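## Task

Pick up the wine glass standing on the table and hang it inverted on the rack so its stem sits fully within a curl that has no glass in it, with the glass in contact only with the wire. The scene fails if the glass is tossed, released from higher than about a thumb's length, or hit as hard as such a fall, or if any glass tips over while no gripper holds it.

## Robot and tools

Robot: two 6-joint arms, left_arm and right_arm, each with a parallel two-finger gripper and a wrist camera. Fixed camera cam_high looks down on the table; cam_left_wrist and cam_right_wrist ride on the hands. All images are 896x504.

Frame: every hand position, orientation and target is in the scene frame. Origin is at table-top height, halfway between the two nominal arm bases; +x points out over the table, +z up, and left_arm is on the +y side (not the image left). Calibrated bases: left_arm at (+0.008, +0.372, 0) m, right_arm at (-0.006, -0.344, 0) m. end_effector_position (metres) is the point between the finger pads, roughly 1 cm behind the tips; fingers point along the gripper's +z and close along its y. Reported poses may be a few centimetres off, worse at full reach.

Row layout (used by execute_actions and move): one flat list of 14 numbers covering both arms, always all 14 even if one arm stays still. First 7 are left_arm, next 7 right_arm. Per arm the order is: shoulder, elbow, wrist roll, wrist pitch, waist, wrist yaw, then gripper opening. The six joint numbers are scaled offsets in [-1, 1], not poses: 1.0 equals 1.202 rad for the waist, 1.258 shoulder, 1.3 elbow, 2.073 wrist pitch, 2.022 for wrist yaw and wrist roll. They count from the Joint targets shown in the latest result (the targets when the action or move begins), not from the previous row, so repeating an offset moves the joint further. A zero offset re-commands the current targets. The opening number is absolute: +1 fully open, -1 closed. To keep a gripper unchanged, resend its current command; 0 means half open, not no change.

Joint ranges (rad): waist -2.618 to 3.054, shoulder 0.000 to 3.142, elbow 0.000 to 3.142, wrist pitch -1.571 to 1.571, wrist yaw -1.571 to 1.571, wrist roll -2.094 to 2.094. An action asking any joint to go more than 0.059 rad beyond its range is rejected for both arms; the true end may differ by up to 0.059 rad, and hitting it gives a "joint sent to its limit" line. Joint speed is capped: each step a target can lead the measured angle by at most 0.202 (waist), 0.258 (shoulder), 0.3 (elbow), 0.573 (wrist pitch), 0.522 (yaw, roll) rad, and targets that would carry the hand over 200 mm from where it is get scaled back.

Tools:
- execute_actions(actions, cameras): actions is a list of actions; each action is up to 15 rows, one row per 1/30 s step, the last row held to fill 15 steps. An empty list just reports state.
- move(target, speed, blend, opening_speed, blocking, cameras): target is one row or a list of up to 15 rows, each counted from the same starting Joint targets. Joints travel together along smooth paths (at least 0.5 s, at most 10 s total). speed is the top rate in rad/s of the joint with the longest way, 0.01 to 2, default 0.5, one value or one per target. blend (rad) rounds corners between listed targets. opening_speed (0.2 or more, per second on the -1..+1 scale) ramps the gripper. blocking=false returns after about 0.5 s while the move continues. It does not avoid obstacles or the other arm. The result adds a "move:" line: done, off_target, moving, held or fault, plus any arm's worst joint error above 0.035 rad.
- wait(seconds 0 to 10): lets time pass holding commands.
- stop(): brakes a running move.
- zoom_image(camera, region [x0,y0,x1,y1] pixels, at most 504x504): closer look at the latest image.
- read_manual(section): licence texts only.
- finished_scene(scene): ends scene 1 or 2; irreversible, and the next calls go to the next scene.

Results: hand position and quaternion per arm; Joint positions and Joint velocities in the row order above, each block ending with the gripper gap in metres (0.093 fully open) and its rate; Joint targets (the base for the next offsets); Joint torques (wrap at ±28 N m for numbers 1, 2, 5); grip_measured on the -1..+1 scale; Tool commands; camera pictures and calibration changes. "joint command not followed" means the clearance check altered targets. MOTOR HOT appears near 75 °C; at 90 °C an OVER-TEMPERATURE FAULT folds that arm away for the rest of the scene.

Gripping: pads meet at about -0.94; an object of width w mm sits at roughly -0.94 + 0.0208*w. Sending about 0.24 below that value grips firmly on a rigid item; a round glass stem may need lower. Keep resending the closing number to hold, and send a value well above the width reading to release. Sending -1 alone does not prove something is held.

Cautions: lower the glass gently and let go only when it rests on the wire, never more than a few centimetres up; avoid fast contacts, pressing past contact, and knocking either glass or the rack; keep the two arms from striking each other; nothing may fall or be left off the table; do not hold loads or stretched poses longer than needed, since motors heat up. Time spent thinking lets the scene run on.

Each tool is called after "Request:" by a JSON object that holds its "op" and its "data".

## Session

Request:
{"op": "execute_actions", "data": {"actions": []}}

Scene clock: 0.00 s.
left_arm: end_effector_position=(+0.4116, +0.3657, +0.1154) grip_measured=+1.000 end_effector_quat_wxyz=(+0.616, -0.002, +0.788, +0.012) | right_arm: end_effector_position=(+0.3798, -0.3517, +0.1213) grip_measured=+1.000 end_effector_quat_wxyz=(+0.635, +0.012, +0.772, -0.012)
Joint names: [shoulder, elbow, wrist roll, wrist pitch, waist, wrist yaw]
Joint positions: left_arm=[1.57 0.392 0.002 0.934 -0.038 -0.059 0.093] | right_arm=[1.521 0.303 0.002 1.025 -0.023 0.026 0.093]
Joint velocities: within noise
Joint torques (N m): no reading
Heat: left arm: 32 °C; right arm: 30 °C.
Joint targets: left_arm=[1.562 0.400 0.002 0.940 -0.038 -0.059] | right_arm=[1.516 0.310 0.002 1.028 -0.023 0.026]
Tool commands: left_gripper/opening=+1.0 right_gripper/opening=+1.0
camera_calibration:
cam_left_wrist: T_world_to_cam=[[0.00468474, -0.999735, -0.0225243, 0.367558], [-0.619573, 0.0147785, -0.7848, 0.380347], [0.784925, 0.017632, -0.61934, -0.177478], [0, 0, 0, 1]] pos_world=[0.373238, 0.364969, 0.196856]
cam_right_wrist: T_world_to_cam=[[-0.0511206, -0.998147, -0.0329985, -0.325919], [-0.573131, 0.0563802, -0.817522, 0.376861], [0.817868, -0.0228798, -0.574951, -0.171161], [0, 0, 0, 1]] pos_world=[0.339316, -0.350479, 0.198929]

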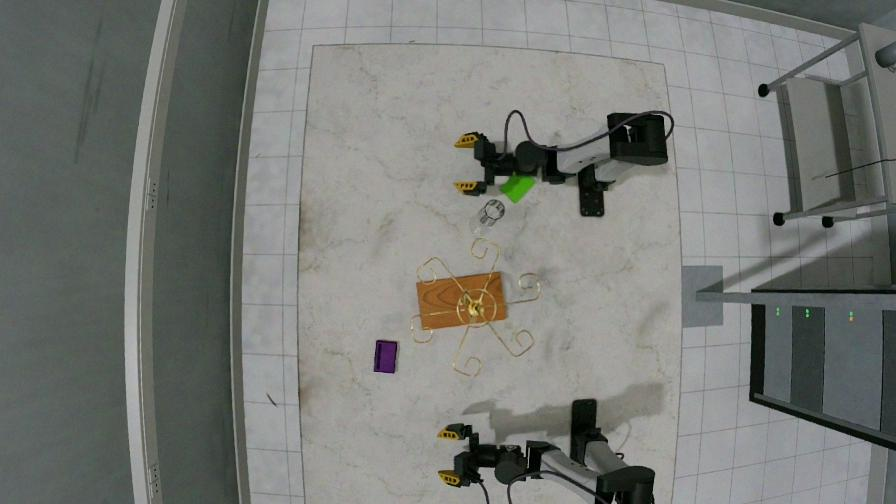

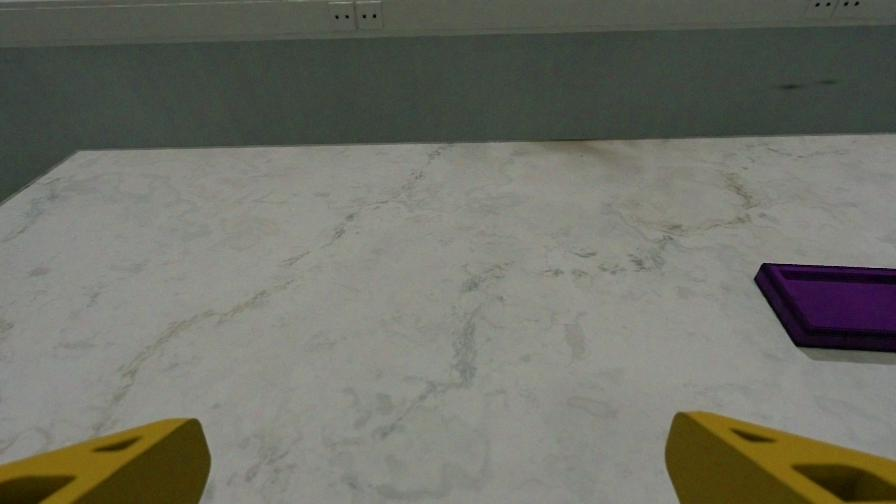

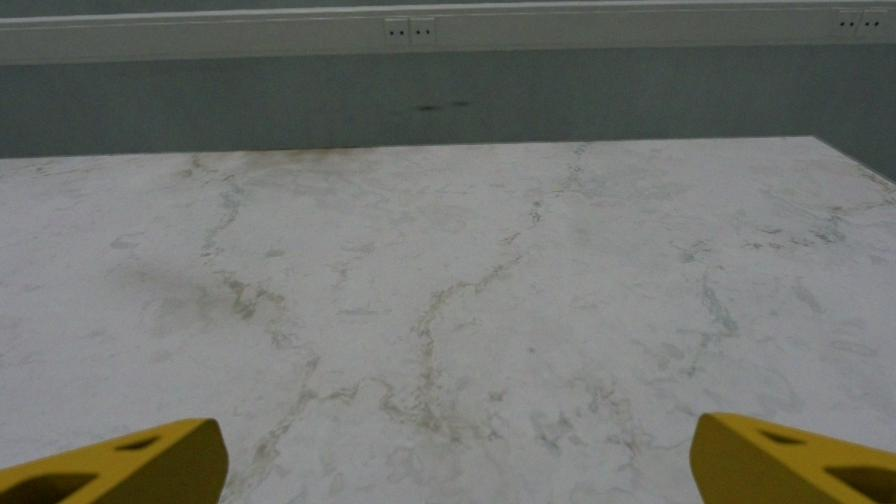

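Request:
{"op": "zoom_image", "data": {"camera": "cam_high", "region": [400, 170, 560, 390]}}

Request:
{"op": "zoom_image", "data": {"camera": "cam_high", "region": [450, 160, 540, 250]}}

Scaled by 2.291 from the camera's 896x504 image, which has a finer 1280x720 frame.

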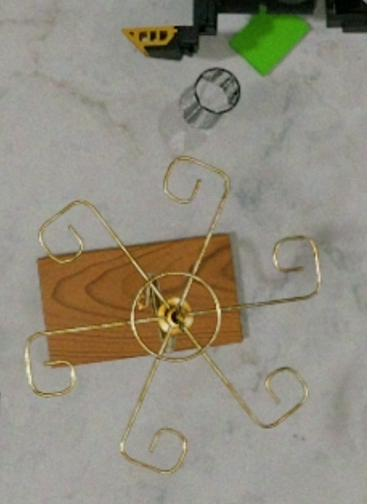

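Scaled by 5.600 from the camera's 896x504 image, which has a finer 1280x720 frame.

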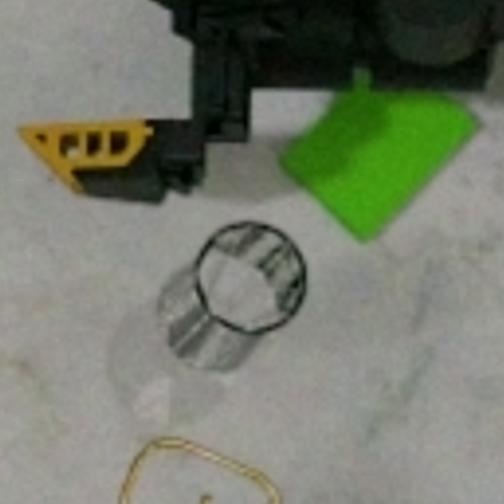

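Request:
{"op": "move", "data": {"target": [[-0.481,0.215,0,-0.102,-0.135,0.524,-0.9,-0.088,0.304,0.388,-0.58,-0.2,0.0,-0.9]], "speed": 0.8}}

Scene clock: 99.70 s.
left_arm: end_effector_position=(+0.2465, +0.1805, +0.3826) grip_measured=-0.898 end_effector_quat_wxyz=(+0.713, +0.444, +0.433, -0.327) | right_arm: end_effector_position=(+0.3341, -0.4328, +0.0617) grip_measured=-0.897 end_effector_quat_wxyz=(+0.318, +0.465, +0.823, +0.075)
Joint names: [shoulder, elbow, wrist roll, wrist pitch, waist, wrist yaw]
Joint positions: left_arm=[0.959 0.653 0.002 0.736 -0.196 0.988 0.002] | right_arm=[1.423 0.676 0.777 -0.16 -0.258 0.026 0.002]
Joint velocities: within noise
Joint torques (N m): left_arm=[-2.22 7.82 -0.08 1.26 -1.02 -0.08] | right_arm=[-6.67 8.01 -0.05 1.18 -0.61 -0.13]
Heat: left arm: 38 °C; right arm: 35 °C.
Joint targets: left_arm=[0.957 0.679 0.002 0.728 -0.201 1.000] | right_arm=[1.405 0.705 0.786 -0.175 -0.264 0.026]
move: done
camera_calibration:
cam_left_wrist: T_world_to_cam=[[-0.850822, -0.382094, -0.360702, 0.418], [0.250794, 0.307927, -0.91776, 0.273888], [0.46174, -0.871312, -0.166165, 0.187613], [0, 0, 0, 1]] pos_world=[0.200326, 0.238847, 0.433312]
cam_right_wrist: T_world_to_cam=[[-0.737807, -0.522205, -0.427718, 0.0485611], [-0.545619, 0.834434, -0.0775847, 0.588471], [0.397417, 0.176128, -0.900577, 0.0767679], [0, 0, 0, 1]] pos_world=[0.326401, -0.479203, 0.135562]

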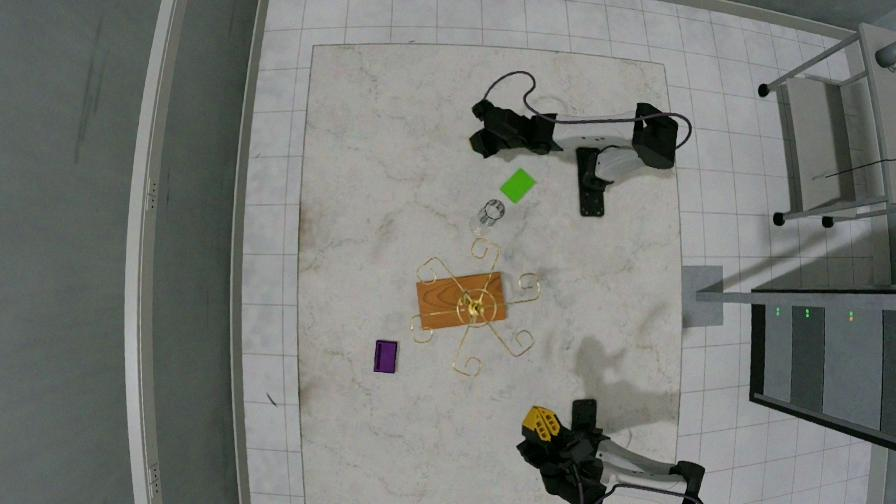

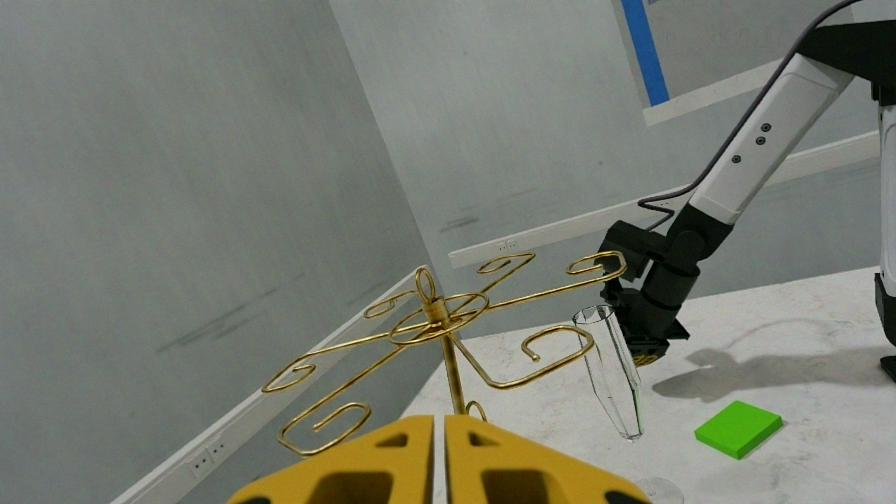

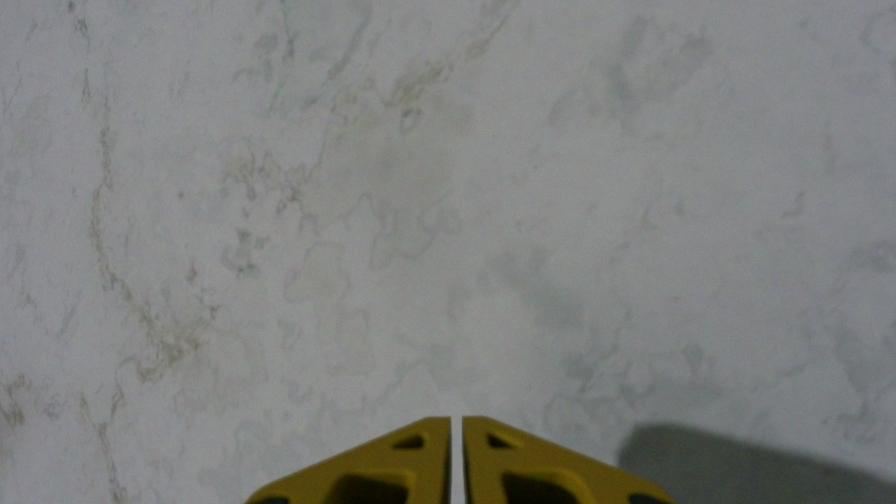

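Request:
{"op": "zoom_image", "data": {"camera": "cam_left_wrist", "region": [500, 280, 740, 504]}}

Request:
{"op": "zoom_image", "data": {"camera": "cam_left_wrist", "region": [250, 230, 650, 480]}}

Request:
{"op": "zoom_image", "data": {"camera": "cam_high", "region": [460, 180, 530, 250]}}

Scaled by 2.100 from the camera's 896x504 image, which has a finer 1280x720 frame.

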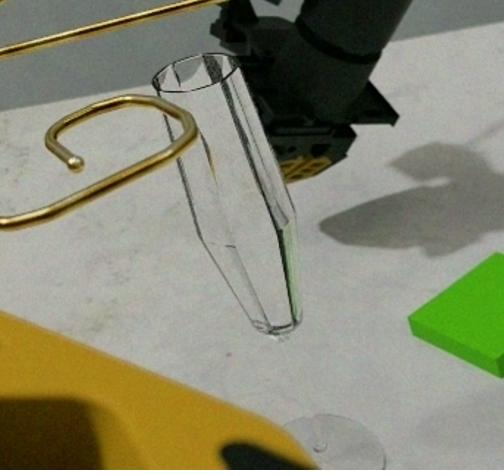

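Scaled by 1.260 from the camera's 896x504 image, which has a finer 1280x720 frame.

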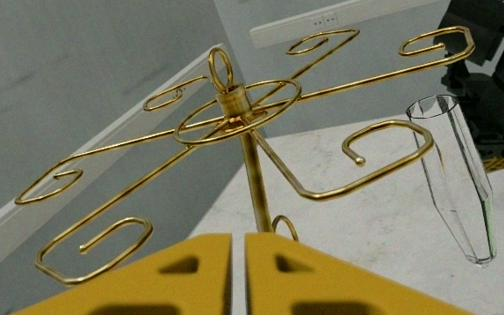

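Scaled by 7.200 from the camera's 896x504 image, which has a finer 1280x720 frame.

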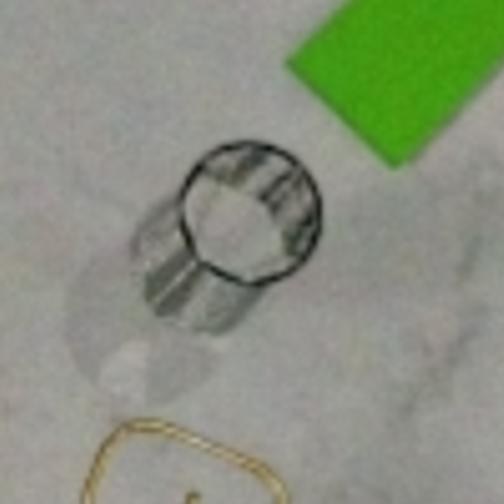

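Request:
{"op": "move", "data": {"target": [0,0,0,0,0,0,-0.9,-0.087,0.305,0.388,-0.58,-0.196,-0.013,-0.9], "speed": 0.8, "cameras": ["cam_high"]}}

Scene clock: 142.10 s.
left_arm: end_effector_position=(+0.2464, +0.1804, +0.3823) grip_measured=-0.898 end_effector_quat_wxyz=(+0.712, +0.445, +0.434, -0.327) | right_arm: end_effector_position=(+0.1692, -0.4368, +0.1279) grip_measured=-0.897 end_effector_quat_wxyz=(-0.007, +0.852, +0.523, -0.010)
Joint names: [shoulder, elbow, wrist roll, wrist pitch, waist, wrist yaw]
Joint positions: left_arm=[0.959 0.653 0.002 0.734 -0.196 0.989 0.002] | right_arm=[1.307 1.074 1.562 -1.361 -0.493 0.01 0.002]
Joint velocities: within noise
Joint torques (N m): left_arm=[-2.26 7.62 -0.14 1.25 -0.91 -0.1] | right_arm=[-4.6 7.47 -0.03 0.03 -0.53 -0.21]
Heat: left arm: 36 °C; right arm: 35 °C.
Joint targets: left_arm=[0.957 0.679 0.002 0.728 -0.201 1.001] | right_arm=[1.296 1.101 1.571 -1.377 -0.499 -0.001]
move: done
Images, in order (width x height): cam_high 896x504.

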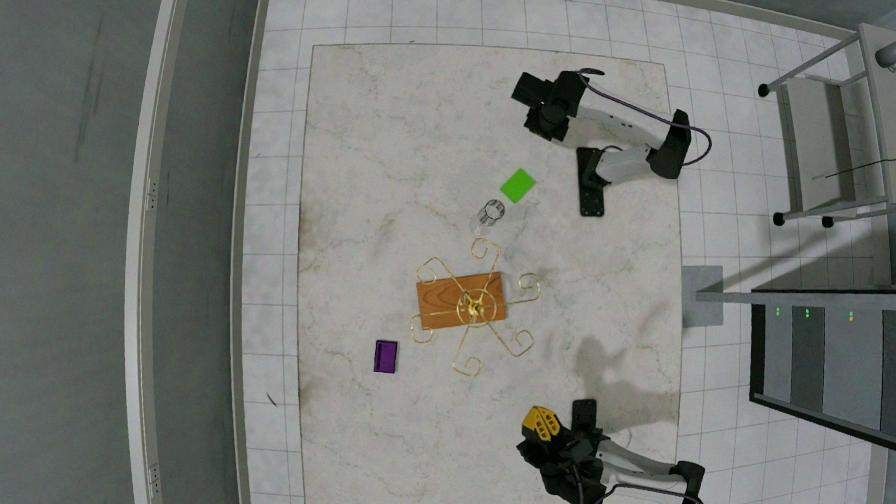

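Request:
{"op": "move", "data": {"target": [0,0,0,0,0,0,-0.9,0,0,0,0,0.75,0,-0.9], "speed": 0.9, "cameras": []}}

Request:
{"op": "move", "data": {"target": [0,0,0,0,0,0,-0.9,0,0,0,0,0.74,0,-0.9], "speed": 0.9, "cameras": ["cam_high"]}}

Request:
{"op": "move", "data": {"target": [0,0,0,0,0,0,-0.9,0,0,0,0,0,0.764,-0.9], "speed": 0.9}}

Scene clock: 162.87 s.
left_arm: end_effector_position=(+0.2464, +0.1804, +0.3822) grip_measured=-0.898 end_effector_quat_wxyz=(+0.712, +0.445, +0.434, -0.328) | right_arm: end_effector_position=(+0.1758, -0.2662, +0.1279) grip_measured=-0.897 end_effector_quat_wxyz=(-0.004, +0.545, +0.838, -0.012)
Joint names: [shoulder, elbow, wrist roll, wrist pitch, waist, wrist yaw]
Joint positions: left_arm=[0.959 0.653 0.002 0.734 -0.196 0.989 0.002] | right_arm=[1.307 1.074 1.563 -1.362 0.396 0.005 0.002]
Joint velocities: within noise
Joint torques (N m): left_arm=[-2.52 7.68 -0.06 1.29 -0.7 -0.14] | right_arm=[-4.75 7.45 -0.03 0.02 0.31 -0.17]
Heat: left arm: 36 °C; right arm: 35 °C.
Joint targets: left_arm=[0.957 0.679 0.002 0.728 -0.201 1.001] | right_arm=[1.296 1.101 1.571 -1.377 0.402 -0.001]
move: done
No camera images: "cameras" was empty.

Scene clock: 164.33 s.
left_arm: end_effector_position=(+0.2464, +0.1804, +0.3822) grip_measured=-0.898 end_effector_quat_wxyz=(+0.712, +0.445, +0.434, -0.328) | right_arm: end_effector_position=(+0.0477, -0.1540, +0.1279) grip_measured=-0.897 end_effector_quat_wxyz=(+0.000, +0.131, +0.991, -0.012)
Joint names: [shoulder, elbow, wrist roll, wrist pitch, waist, wrist yaw]
Joint positions: left_arm=[0.959 0.653 0.002 0.734 -0.196 0.989 0.002] | right_arm=[1.307 1.074 1.563 -1.362 1.285 0.004 0.002]
Joint velocities: within noise
Joint torques (N m): left_arm=[-2.36 7.62 -0.1 1.29 -0.81 -0.07] | right_arm=[-4.66 7.61 -0.04 -0.04 0.55 -0.21]
Heat: left arm: 36 °C; right arm: 35 °C.
Joint targets: left_arm=[0.957 0.679 0.002 0.728 -0.201 1.001] | right_arm=[1.296 1.101 1.571 -1.377 1.292 -0.001]
move: done
Images, in order (width x height): cam_high 896x504.

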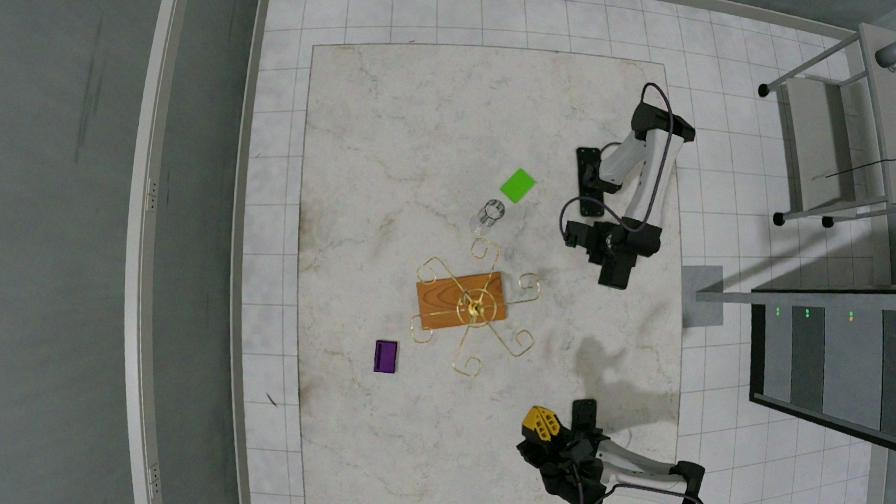

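Scene clock: 166.93 s.
left_arm: end_effector_position=(+0.2464, +0.1804, +0.3821) grip_measured=-0.898 end_effector_quat_wxyz=(+0.712, +0.445, +0.434, -0.328) | right_arm: end_effector_position=(+0.2103, -0.1951, +0.2899) grip_measured=-0.897 end_effector_quat_wxyz=(+0.686, +0.086, +0.715, -0.105)
Joint names: [shoulder, elbow, wrist roll, wrist pitch, waist, wrist yaw]
Joint positions: left_arm=[0.959 0.653 0.002 0.734 -0.196 0.989 0.002] | right_arm=[1.307 1.074 1.563 -1.363 1.285 1.533 0.002]
Joint velocities: within noise
Joint torques (N m): left_arm=[-2.33 7.65 -0.12 1.35 -0.73 -0.08] | right_arm=[-4.62 7.43 -0.03 0.05 0.46 0.53]
Heat: left arm: 36 °C; right arm: 35 °C.
Joint targets: left_arm=[0.957 0.679 0.002 0.728 -0.201 1.001] | right_arm=[1.296 1.101 1.571 -1.377 1.292 1.544]
move: done
camera_calibration:
cam_left_wrist: T_world_to_cam=[[-0.852115, -0.380527, -0.359305, 0.417241], [0.249275, 0.308563, -0.91796, 0.273881], [0.460176, -0.871773, -0.168075, 0.188654], [0, 0, 0, 1]] pos_world=[0.200451, 0.238726, 0.433036]
cam_right_wrist: T_world_to_cam=[[-0.278141, -0.960521, -0.00609611, -0.125435], [-0.421877, 0.127861, -0.897592, 0.414083], [0.862935, -0.247085, -0.440785, -0.0240506], [0, 0, 0, 1]] pos_world=[0.160558, -0.17937, 0.360312]

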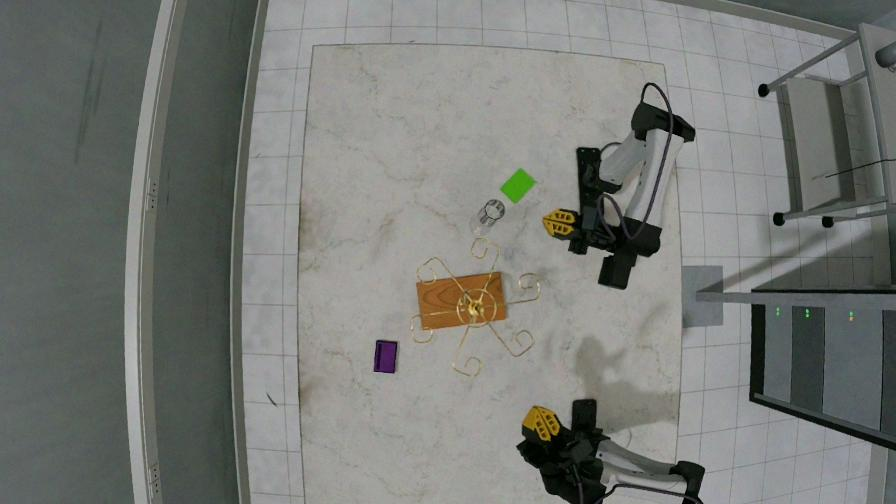

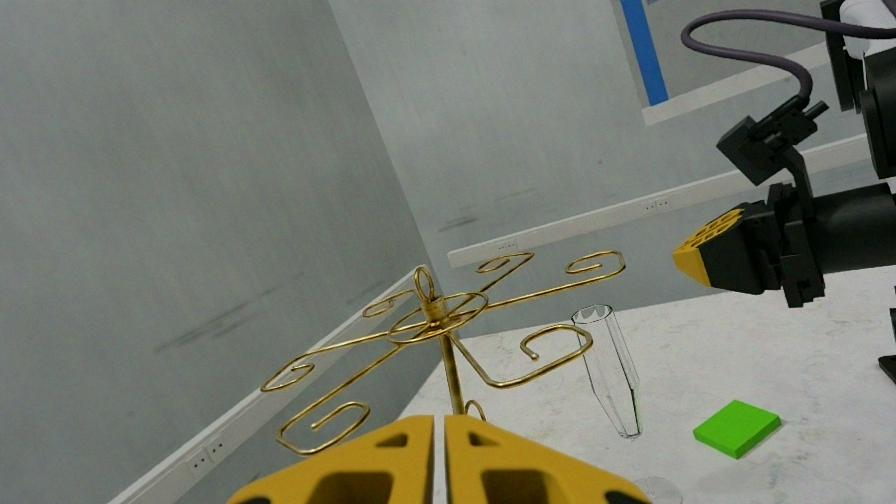

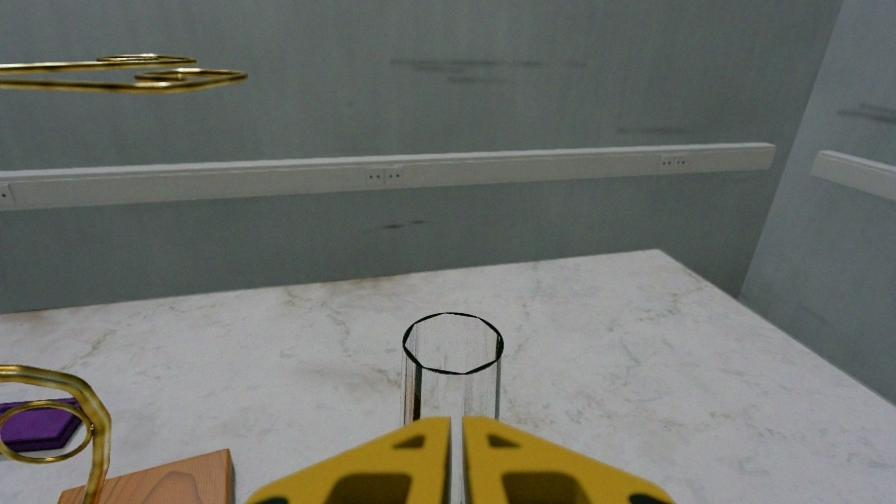

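Request:
{"op": "move", "data": {"target": [0,0,0,0,0,0,-0.9,0.3156,-0.0485,0,0.2224,-0.0266,0,1], "speed": 0.4, "opening_speed": 2}}

Scene clock: 197.63 s.
left_arm: end_effector_position=(+0.2464, +0.1804, +0.3821) grip_measured=-0.898 end_effector_quat_wxyz=(+0.712, +0.445, +0.434, -0.328) | right_arm: end_effector_position=(+0.2362, -0.1208, +0.1973) grip_measured=+0.999 end_effector_quat_wxyz=(+0.687, +0.099, +0.712, -0.104)
Joint names: [shoulder, elbow, wrist roll, wrist pitch, waist, wrist yaw]
Joint positions: left_arm=[0.959 0.653 0.002 0.734 -0.196 0.989 0.002] | right_arm=[1.689 1.048 1.563 -0.933 1.267 1.536 0.093]
Joint velocities: within noise
Joint torques (N m): left_arm=[-2.28 7.72 -0.03 1.36 -0.8 -0.09] | right_arm=[-6.41 4.21 -0.07 0.36 -0.75 0.53]
Heat: left arm: 36 °C; right arm: 35 °C.
Joint targets: left_arm=[0.957 0.679 0.002 0.728 -0.201 1.001] | right_arm=[1.693 1.039 1.571 -0.916 1.260 1.544]
move: done
camera_calibration:
cam_left_wrist: T_world_to_cam=[[-0.852115, -0.380527, -0.359305, 0.417241], [0.249275, 0.308563, -0.91796, 0.273881], [0.460176, -0.871773, -0.168075, 0.188654], [0, 0, 0, 1]] pos_world=[0.200451, 0.238726, 0.433036]
cam_right_wrist: T_world_to_cam=[[-0.29549, -0.954961, -0.0271076, -0.0385754], [-0.411481, 0.152828, -0.898514, 0.333157], [0.862189, -0.254348, -0.438107, -0.070142], [0, 0, 0, 1]] pos_world=[0.186164, -0.105594, 0.267571]

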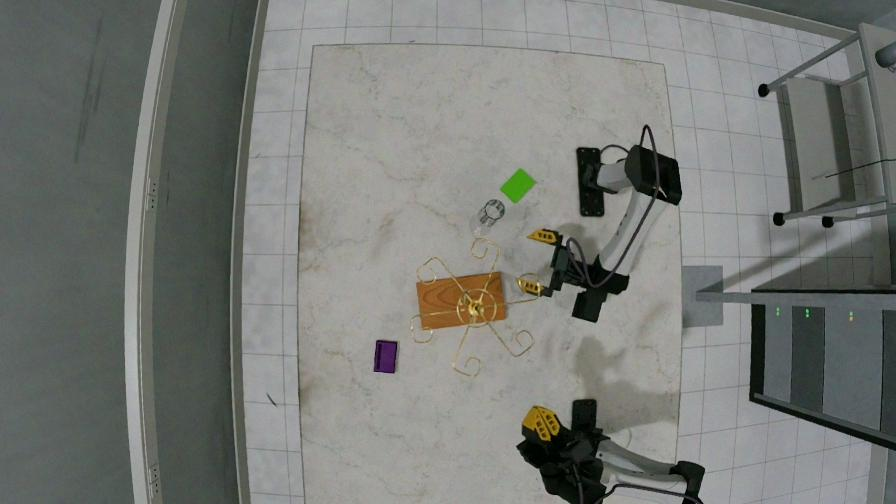

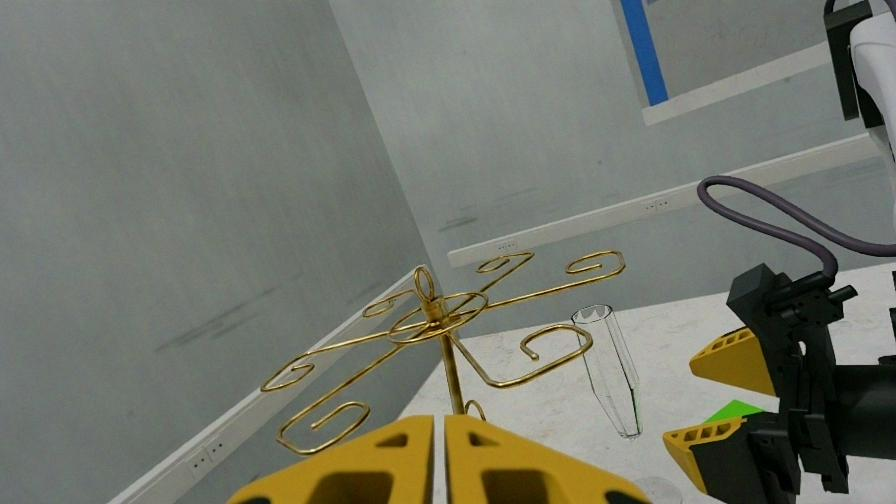

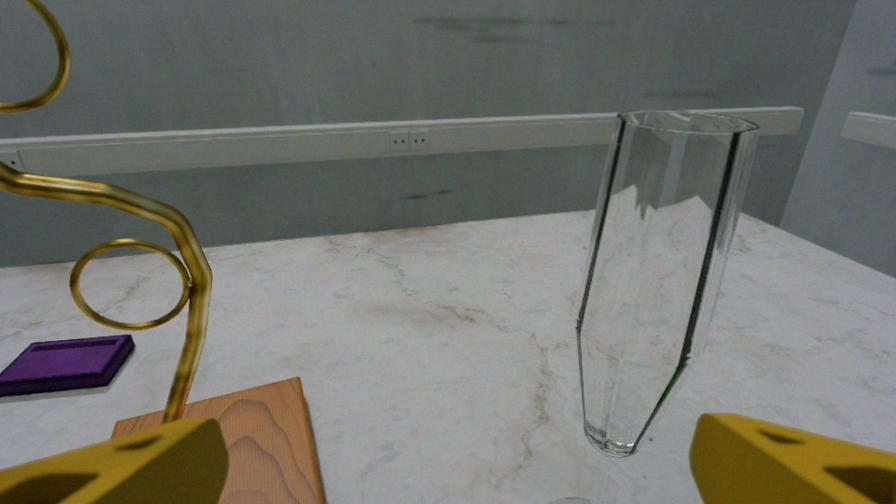

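Request:
{"op": "move", "data": {"target": [0,0,0,0,0,0,-0.9,0.0143,0.0158,0,-0.002,-0.2163,0,1], "speed": 0.3, "cameras": ["cam_right_wrist"]}}

Scene clock: 213.40 s.
left_arm: end_effector_position=(+0.2464, +0.1804, +0.3821) grip_measured=-0.898 end_effector_quat_wxyz=(+0.712, +0.445, +0.434, -0.328) | right_arm: end_effector_position=(+0.2868, -0.1907, +0.1937) grip_measured=+0.999 end_effector_quat_wxyz=(+0.666, +0.188, +0.694, -0.198)
Joint names: [shoulder, elbow, wrist roll, wrist pitch, waist, wrist yaw]
Joint positions: left_arm=[0.959 0.653 0.002 0.734 -0.196 0.989 0.002] | right_arm=[1.703 1.048 1.563 -0.932 1.003 1.536 0.093]
Joint velocities: within noise
Joint torques (N m): left_arm=[-2.28 7.9 -0.09 1.26 -0.68 -0.06] | right_arm=[-5.98 5.86 -0.04 0.3 -0.49 0.55]
Heat: left arm: 36 °C; right arm: 34 °C.
Joint targets: left_arm=[0.957 0.679 0.002 0.728 -0.201 1.001] | right_arm=[1.711 1.059 1.571 -0.920 1.000 1.544]
move: done
camera_calibration:
cam_right_wrist: T_world_to_cam=[[-0.534566, -0.845002, -0.0145225, -0.00333077], [-0.363288, 0.245271, -0.898812, 0.36524], [0.76306, -0.475199, -0.438093, -0.146762], [0, 0, 0, 1]] pos_world=[0.242895, -0.162138, 0.263939]
Images, in order (width x height): cam_right_wrist 896x504.

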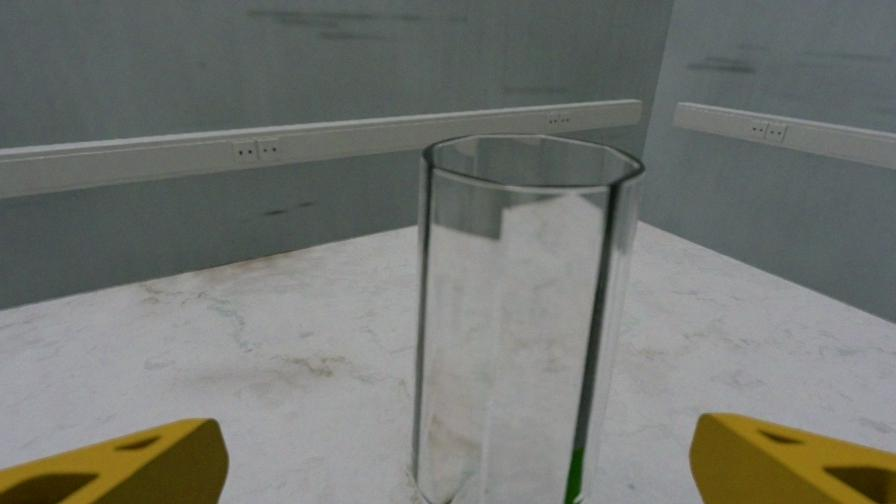

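Request:
{"op": "move", "data": {"target": [0,0,0,0,0,0,-0.9,0.0143,0.0158,0,-0.002,-0.088,0,1], "speed": 0.15, "cameras": ["cam_right_wrist","cam_left_wrist"]}}

Scene clock: 225.13 s.
left_arm: end_effector_position=(+0.2465, +0.1804, +0.3821) grip_measured=-0.898 end_effector_quat_wxyz=(+0.712, +0.445, +0.434, -0.328) | right_arm: end_effector_position=(+0.3027, -0.2199, +0.1901) grip_measured=+0.999 end_effector_quat_wxyz=(+0.653, +0.220, +0.685, -0.237)
Joint names: [shoulder, elbow, wrist roll, wrist pitch, waist, wrist yaw]
Joint positions: left_arm=[0.959 0.653 0.002 0.733 -0.196 0.989 0.002] | right_arm=[1.721 1.053 1.563 -0.932 0.899 1.536 0.093]
Joint velocities: within noise
Joint torques (N m): left_arm=[-2.48 7.87 -0.11 1.28 -0.75 -0.12] | right_arm=[-6.2 7.12 -0.04 0.21 -0.62 0.53]
Heat: left arm: 36 °C; right arm: 35 °C.
Joint targets: left_arm=[0.957 0.679 0.002 0.728 -0.201 1.001] | right_arm=[1.729 1.080 1.571 -0.925 0.894 1.544]
move: done
camera_calibration:
cam_left_wrist: T_world_to_cam=[[-0.852249, -0.3805, -0.359015, 0.417157], [0.248932, 0.308632, -0.91803, 0.273922], [0.460114, -0.871761, -0.168312, 0.188732], [0, 0, 0, 1]] pos_world=[0.200496, 0.238717, 0.433]
cam_right_wrist: T_world_to_cam=[[-0.619575, -0.784935, -0.00193518, 0.0169294], [-0.342732, 0.272746, -0.898969, 0.37485], [0.70616, -0.556315, -0.438009, -0.174994], [0, 0, 0, 1]] pos_world=[0.262536, -0.186302, 0.260362]
Images, in order (width x height): cam_left_wrist 896x504, cam_right_wrist 896x504.

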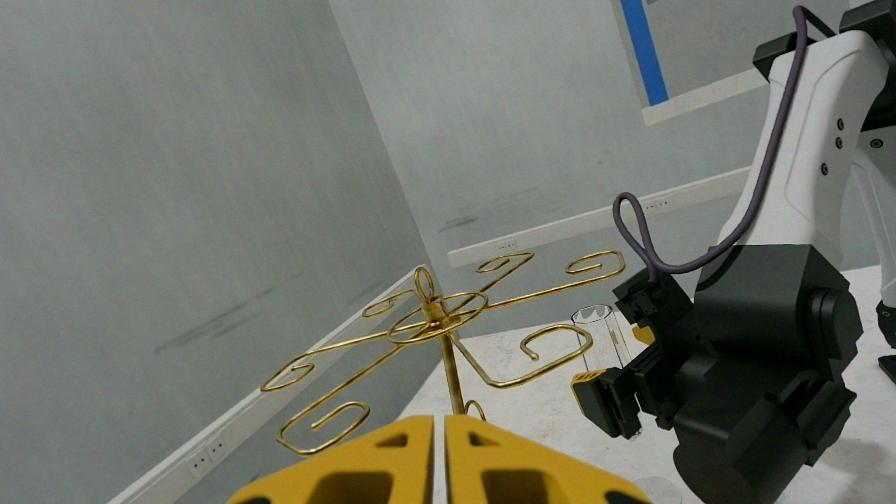

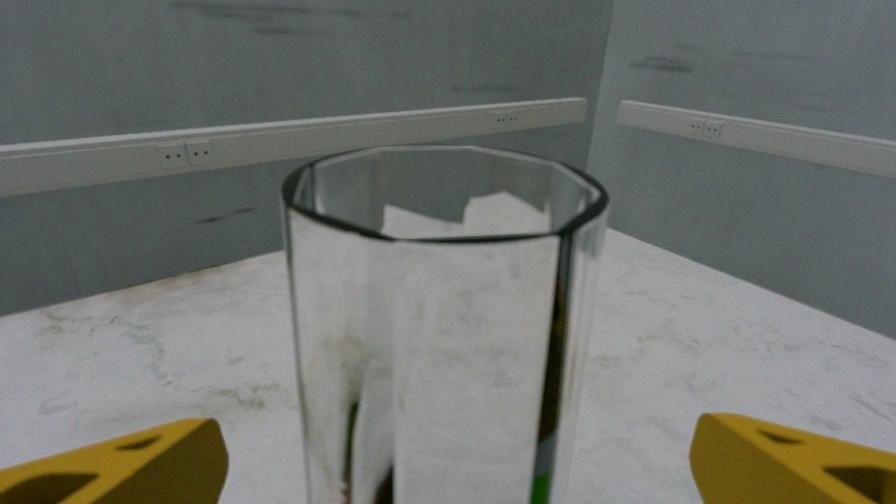

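Request:
{"op": "move", "data": {"target": [[0,0,0,0,0,0,-0.9,0.009,0.008,0,0.001,-0.006,0,1]], "speed": 0.1, "cameras": ["cam_right_wrist"]}}

Scene clock: 234.43 s.
left_arm: end_effector_position=(+0.2465, +0.1804, +0.3821) grip_measured=-0.898 end_effector_quat_wxyz=(+0.712, +0.445, +0.434, -0.328) | right_arm: end_effector_position=(+0.3049, -0.2194, +0.1895) grip_measured=+0.999 end_effector_quat_wxyz=(+0.653, +0.221, +0.684, -0.238)
Joint names: [shoulder, elbow, wrist roll, wrist pitch, waist, wrist yaw]
Joint positions: left_arm=[0.959 0.653 0.002 0.733 -0.196 0.989 0.002] | right_arm=[1.732 1.063 1.563 -0.932 0.894 1.536 0.093]
Joint velocities: within noise
Joint torques (N m): left_arm=[-2.43 7.8 -0.09 1.33 -0.79 -0.13] | right_arm=[-6.2 6.95 0.01 0.26 -0.73 0.56]
Heat: left arm: 36 °C; right arm: 35 °C.
Joint targets: left_arm=[0.957 0.679 0.002 0.728 -0.201 1.000] | right_arm=[1.740 1.090 1.571 -0.923 0.887 1.544]
move: done
camera_calibration:
cam_right_wrist: T_world_to_cam=[[-0.62346, -0.781854, -0.00117228, 0.0204673], [-0.341797, 0.273901, -0.898973, 0.374886], [0.703187, -0.560074, -0.438002, -0.176452], [0, 0, 0, 1]] pos_world=[0.264974, -0.185505, 0.25975]
Images, in order (width x height): cam_right_wrist 896x504.

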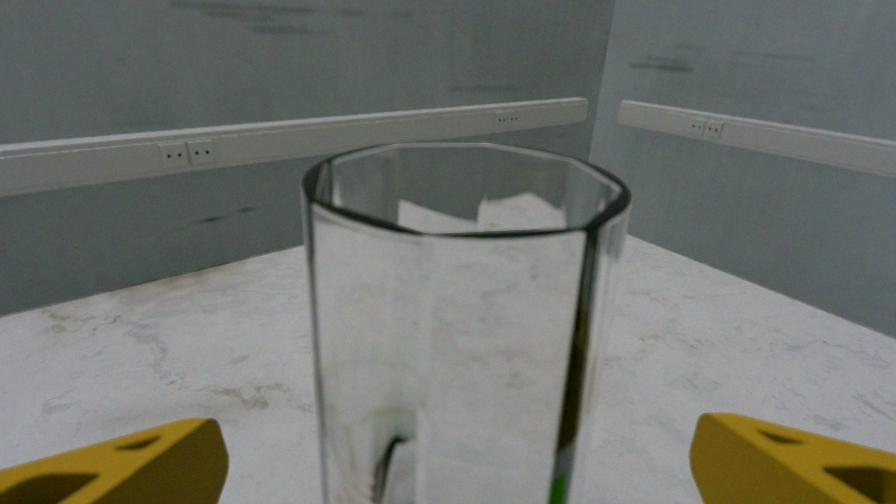

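Request:
{"op": "move", "data": {"target": [0,0,0,0,0,0,-0.9,0,0,0,0,0,0,-0.2], "opening_speed": 0.3, "cameras": ["cam_right_wrist"]}}

Scene clock: 242.73 s.
left_arm: end_effector_position=(+0.2464, +0.1804, +0.3821) grip_measured=-0.898 end_effector_quat_wxyz=(+0.712, +0.445, +0.434, -0.328) | right_arm: end_effector_position=(+0.3049, -0.2194, +0.1897) grip_measured=-0.037 end_effector_quat_wxyz=(+0.653, +0.222, +0.684, -0.238)
Joint names: [shoulder, elbow, wrist roll, wrist pitch, waist, wrist yaw]
Joint positions: left_arm=[0.959 0.653 0.002 0.733 -0.196 0.99 0.002] | right_arm=[1.732 1.063 1.565 -0.932 0.894 1.537 0.043]
Joint velocities: within noise
Joint torques (N m): left_arm=[-2.3 7.68 -0.07 1.31 -0.62 -0.12] | right_arm=[-6.05 6.99 -0.02 0.24 -0.92 0.54]
Heat: left arm: 36 °C; right arm: 35 °C.
Joint targets: left_arm=[0.957 0.679 0.002 0.728 -0.201 1.001] | right_arm=[1.740 1.090 1.571 -0.923 0.887 1.544]
move: done
camera_calibration:
cam_right_wrist: T_world_to_cam=[[-0.62347, -0.781842, -0.00271029, 0.0207708], [-0.340137, 0.274356, -0.899464, 0.374748], [0.703983, -0.559867, -0.436986, -0.176764], [0, 0, 0, 1]] pos_world=[0.264854, -0.185539, 0.259886]
Images, in order (width x height): cam_right_wrist 896x504.

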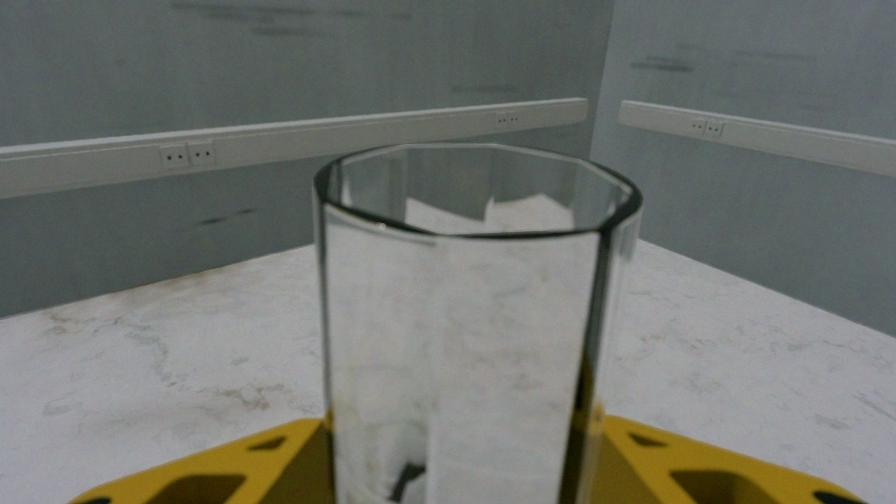

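Request:
{"op": "move", "data": {"target": [0,0,0,0,0,0,-0.9,-0.103,0.1846,0,-0.152,0,0,-0.2], "speed": 0.2}}

Scene clock: 286.47 s.
left_arm: end_effector_position=(+0.2464, +0.1804, +0.3821) grip_measured=-0.898 end_effector_quat_wxyz=(+0.712, +0.445, +0.434, -0.328) | right_arm: end_effector_position=(+0.3046, -0.2196, +0.2715) grip_measured=-0.044 end_effector_quat_wxyz=(+0.655, +0.237, +0.682, -0.222)
Joint names: [shoulder, elbow, wrist roll, wrist pitch, waist, wrist yaw]
Joint positions: left_arm=[0.959 0.653 0.002 0.733 -0.196 0.99 0.002] | right_arm=[1.635 1.299 1.565 -1.222 0.894 1.528 0.043]
Joint velocities: within noise
Joint torques (N m): left_arm=[-2.37 7.57 -0.1 1.3 -0.79 -0.11] | right_arm=[-8.79 7.86 -0.02 0.05 -0.72 0.65]
Heat: left arm: 37 °C; right arm: 35 °C.
Joint targets: left_arm=[0.957 0.679 0.002 0.728 -0.201 1.001] | right_arm=[1.610 1.330 1.571 -1.237 0.887 1.544]
move: done
camera_calibration:
cam_left_wrist: T_world_to_cam=[[-0.85237, -0.380148, -0.3591, 0.417092], [0.249067, 0.308688, -0.917975, 0.273858], [0.459816, -0.871894, -0.168433, 0.188875], [0, 0, 0, 1]] pos_world=[0.20046, 0.2387, 0.432985]
cam_right_wrist: T_world_to_cam=[[-0.623096, -0.780833, -0.0453021, 0.0323081], [-0.323583, 0.310081, -0.893948, 0.449557], [0.712071, -0.542356, -0.445874, -0.137192], [0, 0, 0, 1]] pos_world=[0.263291, -0.188579, 0.342174]

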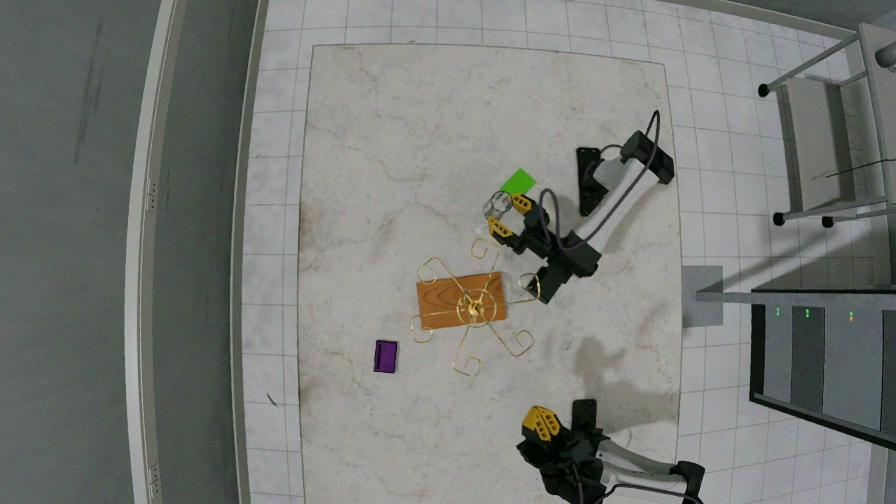

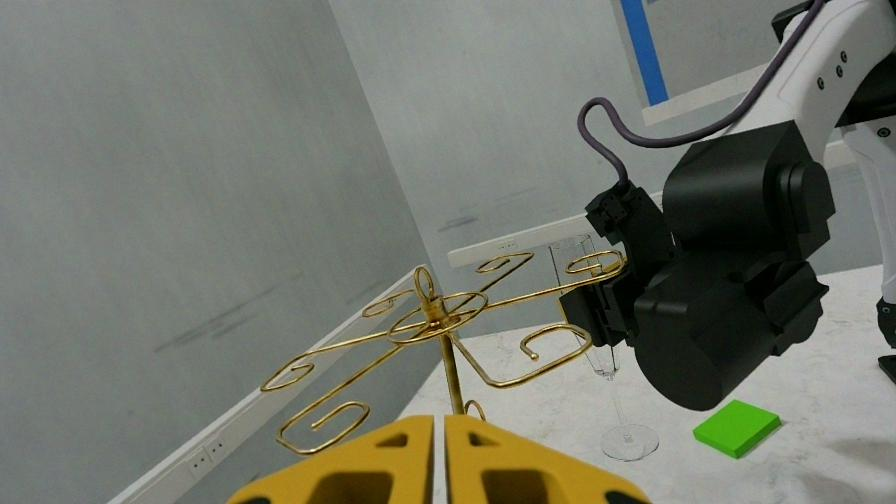

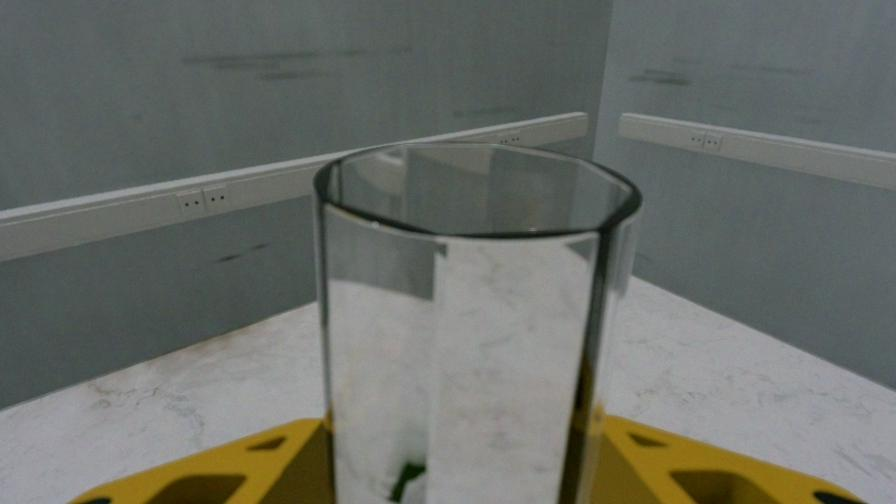

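Request:
{"op": "move", "data": {"target": [0,0,0,0,0,0,-0.9,0,0,0,0,-0.25,0,-0.2], "speed": 0.4, "cameras": []}}

Request:
{"op": "move", "data": {"target": [0,0,0,0,0,0,-0.9,0,0,-0.776,0,0,0,-0.2], "speed": 0.6}}

Scene clock: 299.23 s.
left_arm: end_effector_position=(+0.2464, +0.1804, +0.3821) grip_measured=-0.898 end_effector_quat_wxyz=(+0.712, +0.445, +0.434, -0.328) | right_arm: end_effector_position=(+0.3276, -0.3191, +0.2715) grip_measured=-0.044 end_effector_quat_wxyz=(+0.613, +0.337, +0.639, -0.320)
Joint names: [shoulder, elbow, wrist roll, wrist pitch, waist, wrist yaw]
Joint positions: left_arm=[0.959 0.653 0.002 0.733 -0.196 0.99 0.002] | right_arm=[1.635 1.299 1.565 -1.224 0.588 1.528 0.043]
Joint velocities: within noise
Joint torques (N m): left_arm=[-2.37 7.61 -0.12 1.27 -0.66 -0.1] | right_arm=[-9.01 7.9 -0.02 0.09 -0.34 0.63]
Heat: left arm: 37 °C; right arm: 36 °C.
Joint targets: left_arm=[0.957 0.679 0.002 0.728 -0.201 1.001] | right_arm=[1.610 1.330 1.571 -1.237 0.586 1.544]
move: done
No camera images: "cameras" was empty.

Scene clock: 302.67 s.
left_arm: end_effector_position=(+0.2464, +0.1804, +0.3821) grip_measured=-0.898 end_effector_quat_wxyz=(+0.712, +0.445, +0.434, -0.328) | right_arm: end_effector_position=(+0.3276, -0.3191, +0.2712) grip_measured=-0.044 end_effector_quat_wxyz=(+0.217, -0.202, +0.694, -0.656)
Joint names: [shoulder, elbow, wrist roll, wrist pitch, waist, wrist yaw]
Joint positions: left_arm=[0.959 0.653 0.002 0.733 -0.196 0.99 0.002] | right_arm=[1.635 1.299 0.026 -1.224 0.588 1.526 0.043]
Joint velocities: within noise
Joint torques (N m): left_arm=[-2.33 7.57 -0.09 1.37 -0.8 -0.1] | right_arm=[-9.03 7.97 -0.27 0.13 -0.2 0.67]
Heat: left arm: 37 °C; right arm: 36 °C.
Joint targets: left_arm=[0.957 0.679 0.002 0.728 -0.201 1.001] | right_arm=[1.610 1.330 0.002 -1.237 0.586 1.544]
move: done
camera_calibration:
cam_left_wrist: T_world_to_cam=[[-0.85237, -0.380148, -0.3591, 0.417092], [0.249067, 0.308688, -0.917975, 0.273858], [0.459816, -0.871894, -0.168433, 0.188875], [0, 0, 0, 1]] pos_world=[0.20046, 0.2387, 0.432985]
cam_right_wrist: T_world_to_cam=[[-0.042285, -0.0708037, 0.996594, -0.277337], [-0.982288, -0.179304, -0.0544168, 0.319568], [0.182547, -0.981242, -0.0619677, -0.278312], [0, 0, 0, 1]] pos_world=[0.352986, -0.235428, 0.276536]

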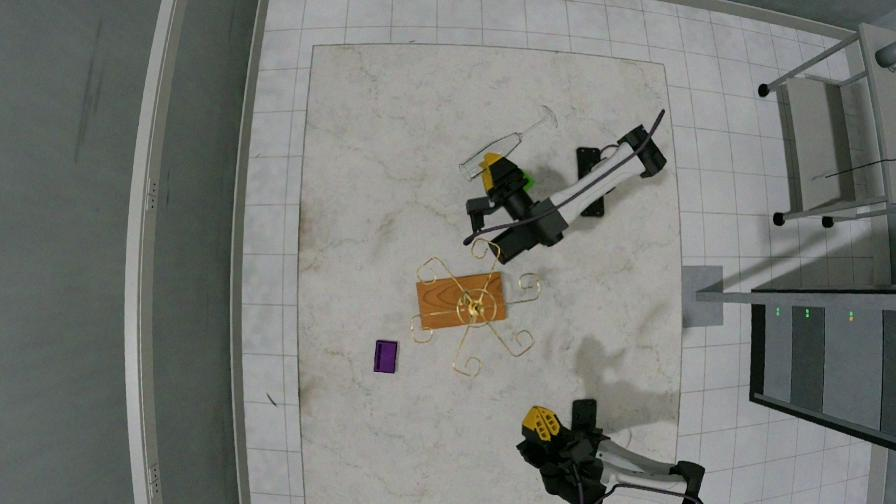

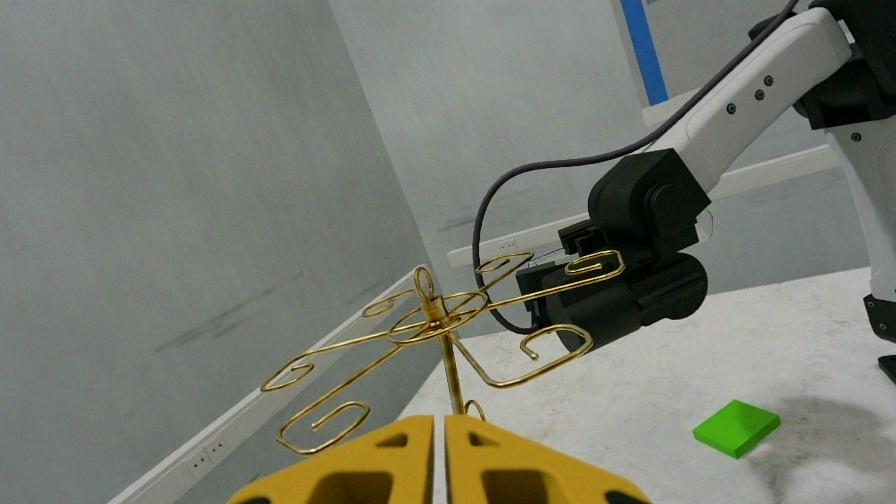

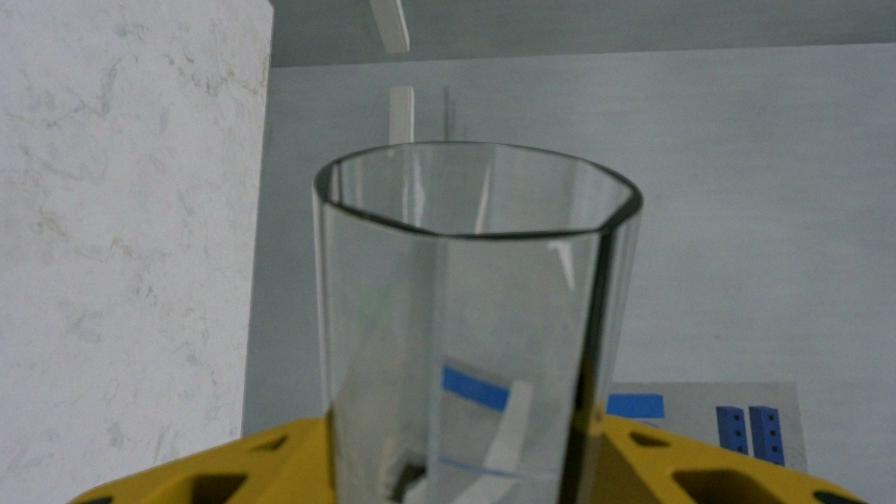

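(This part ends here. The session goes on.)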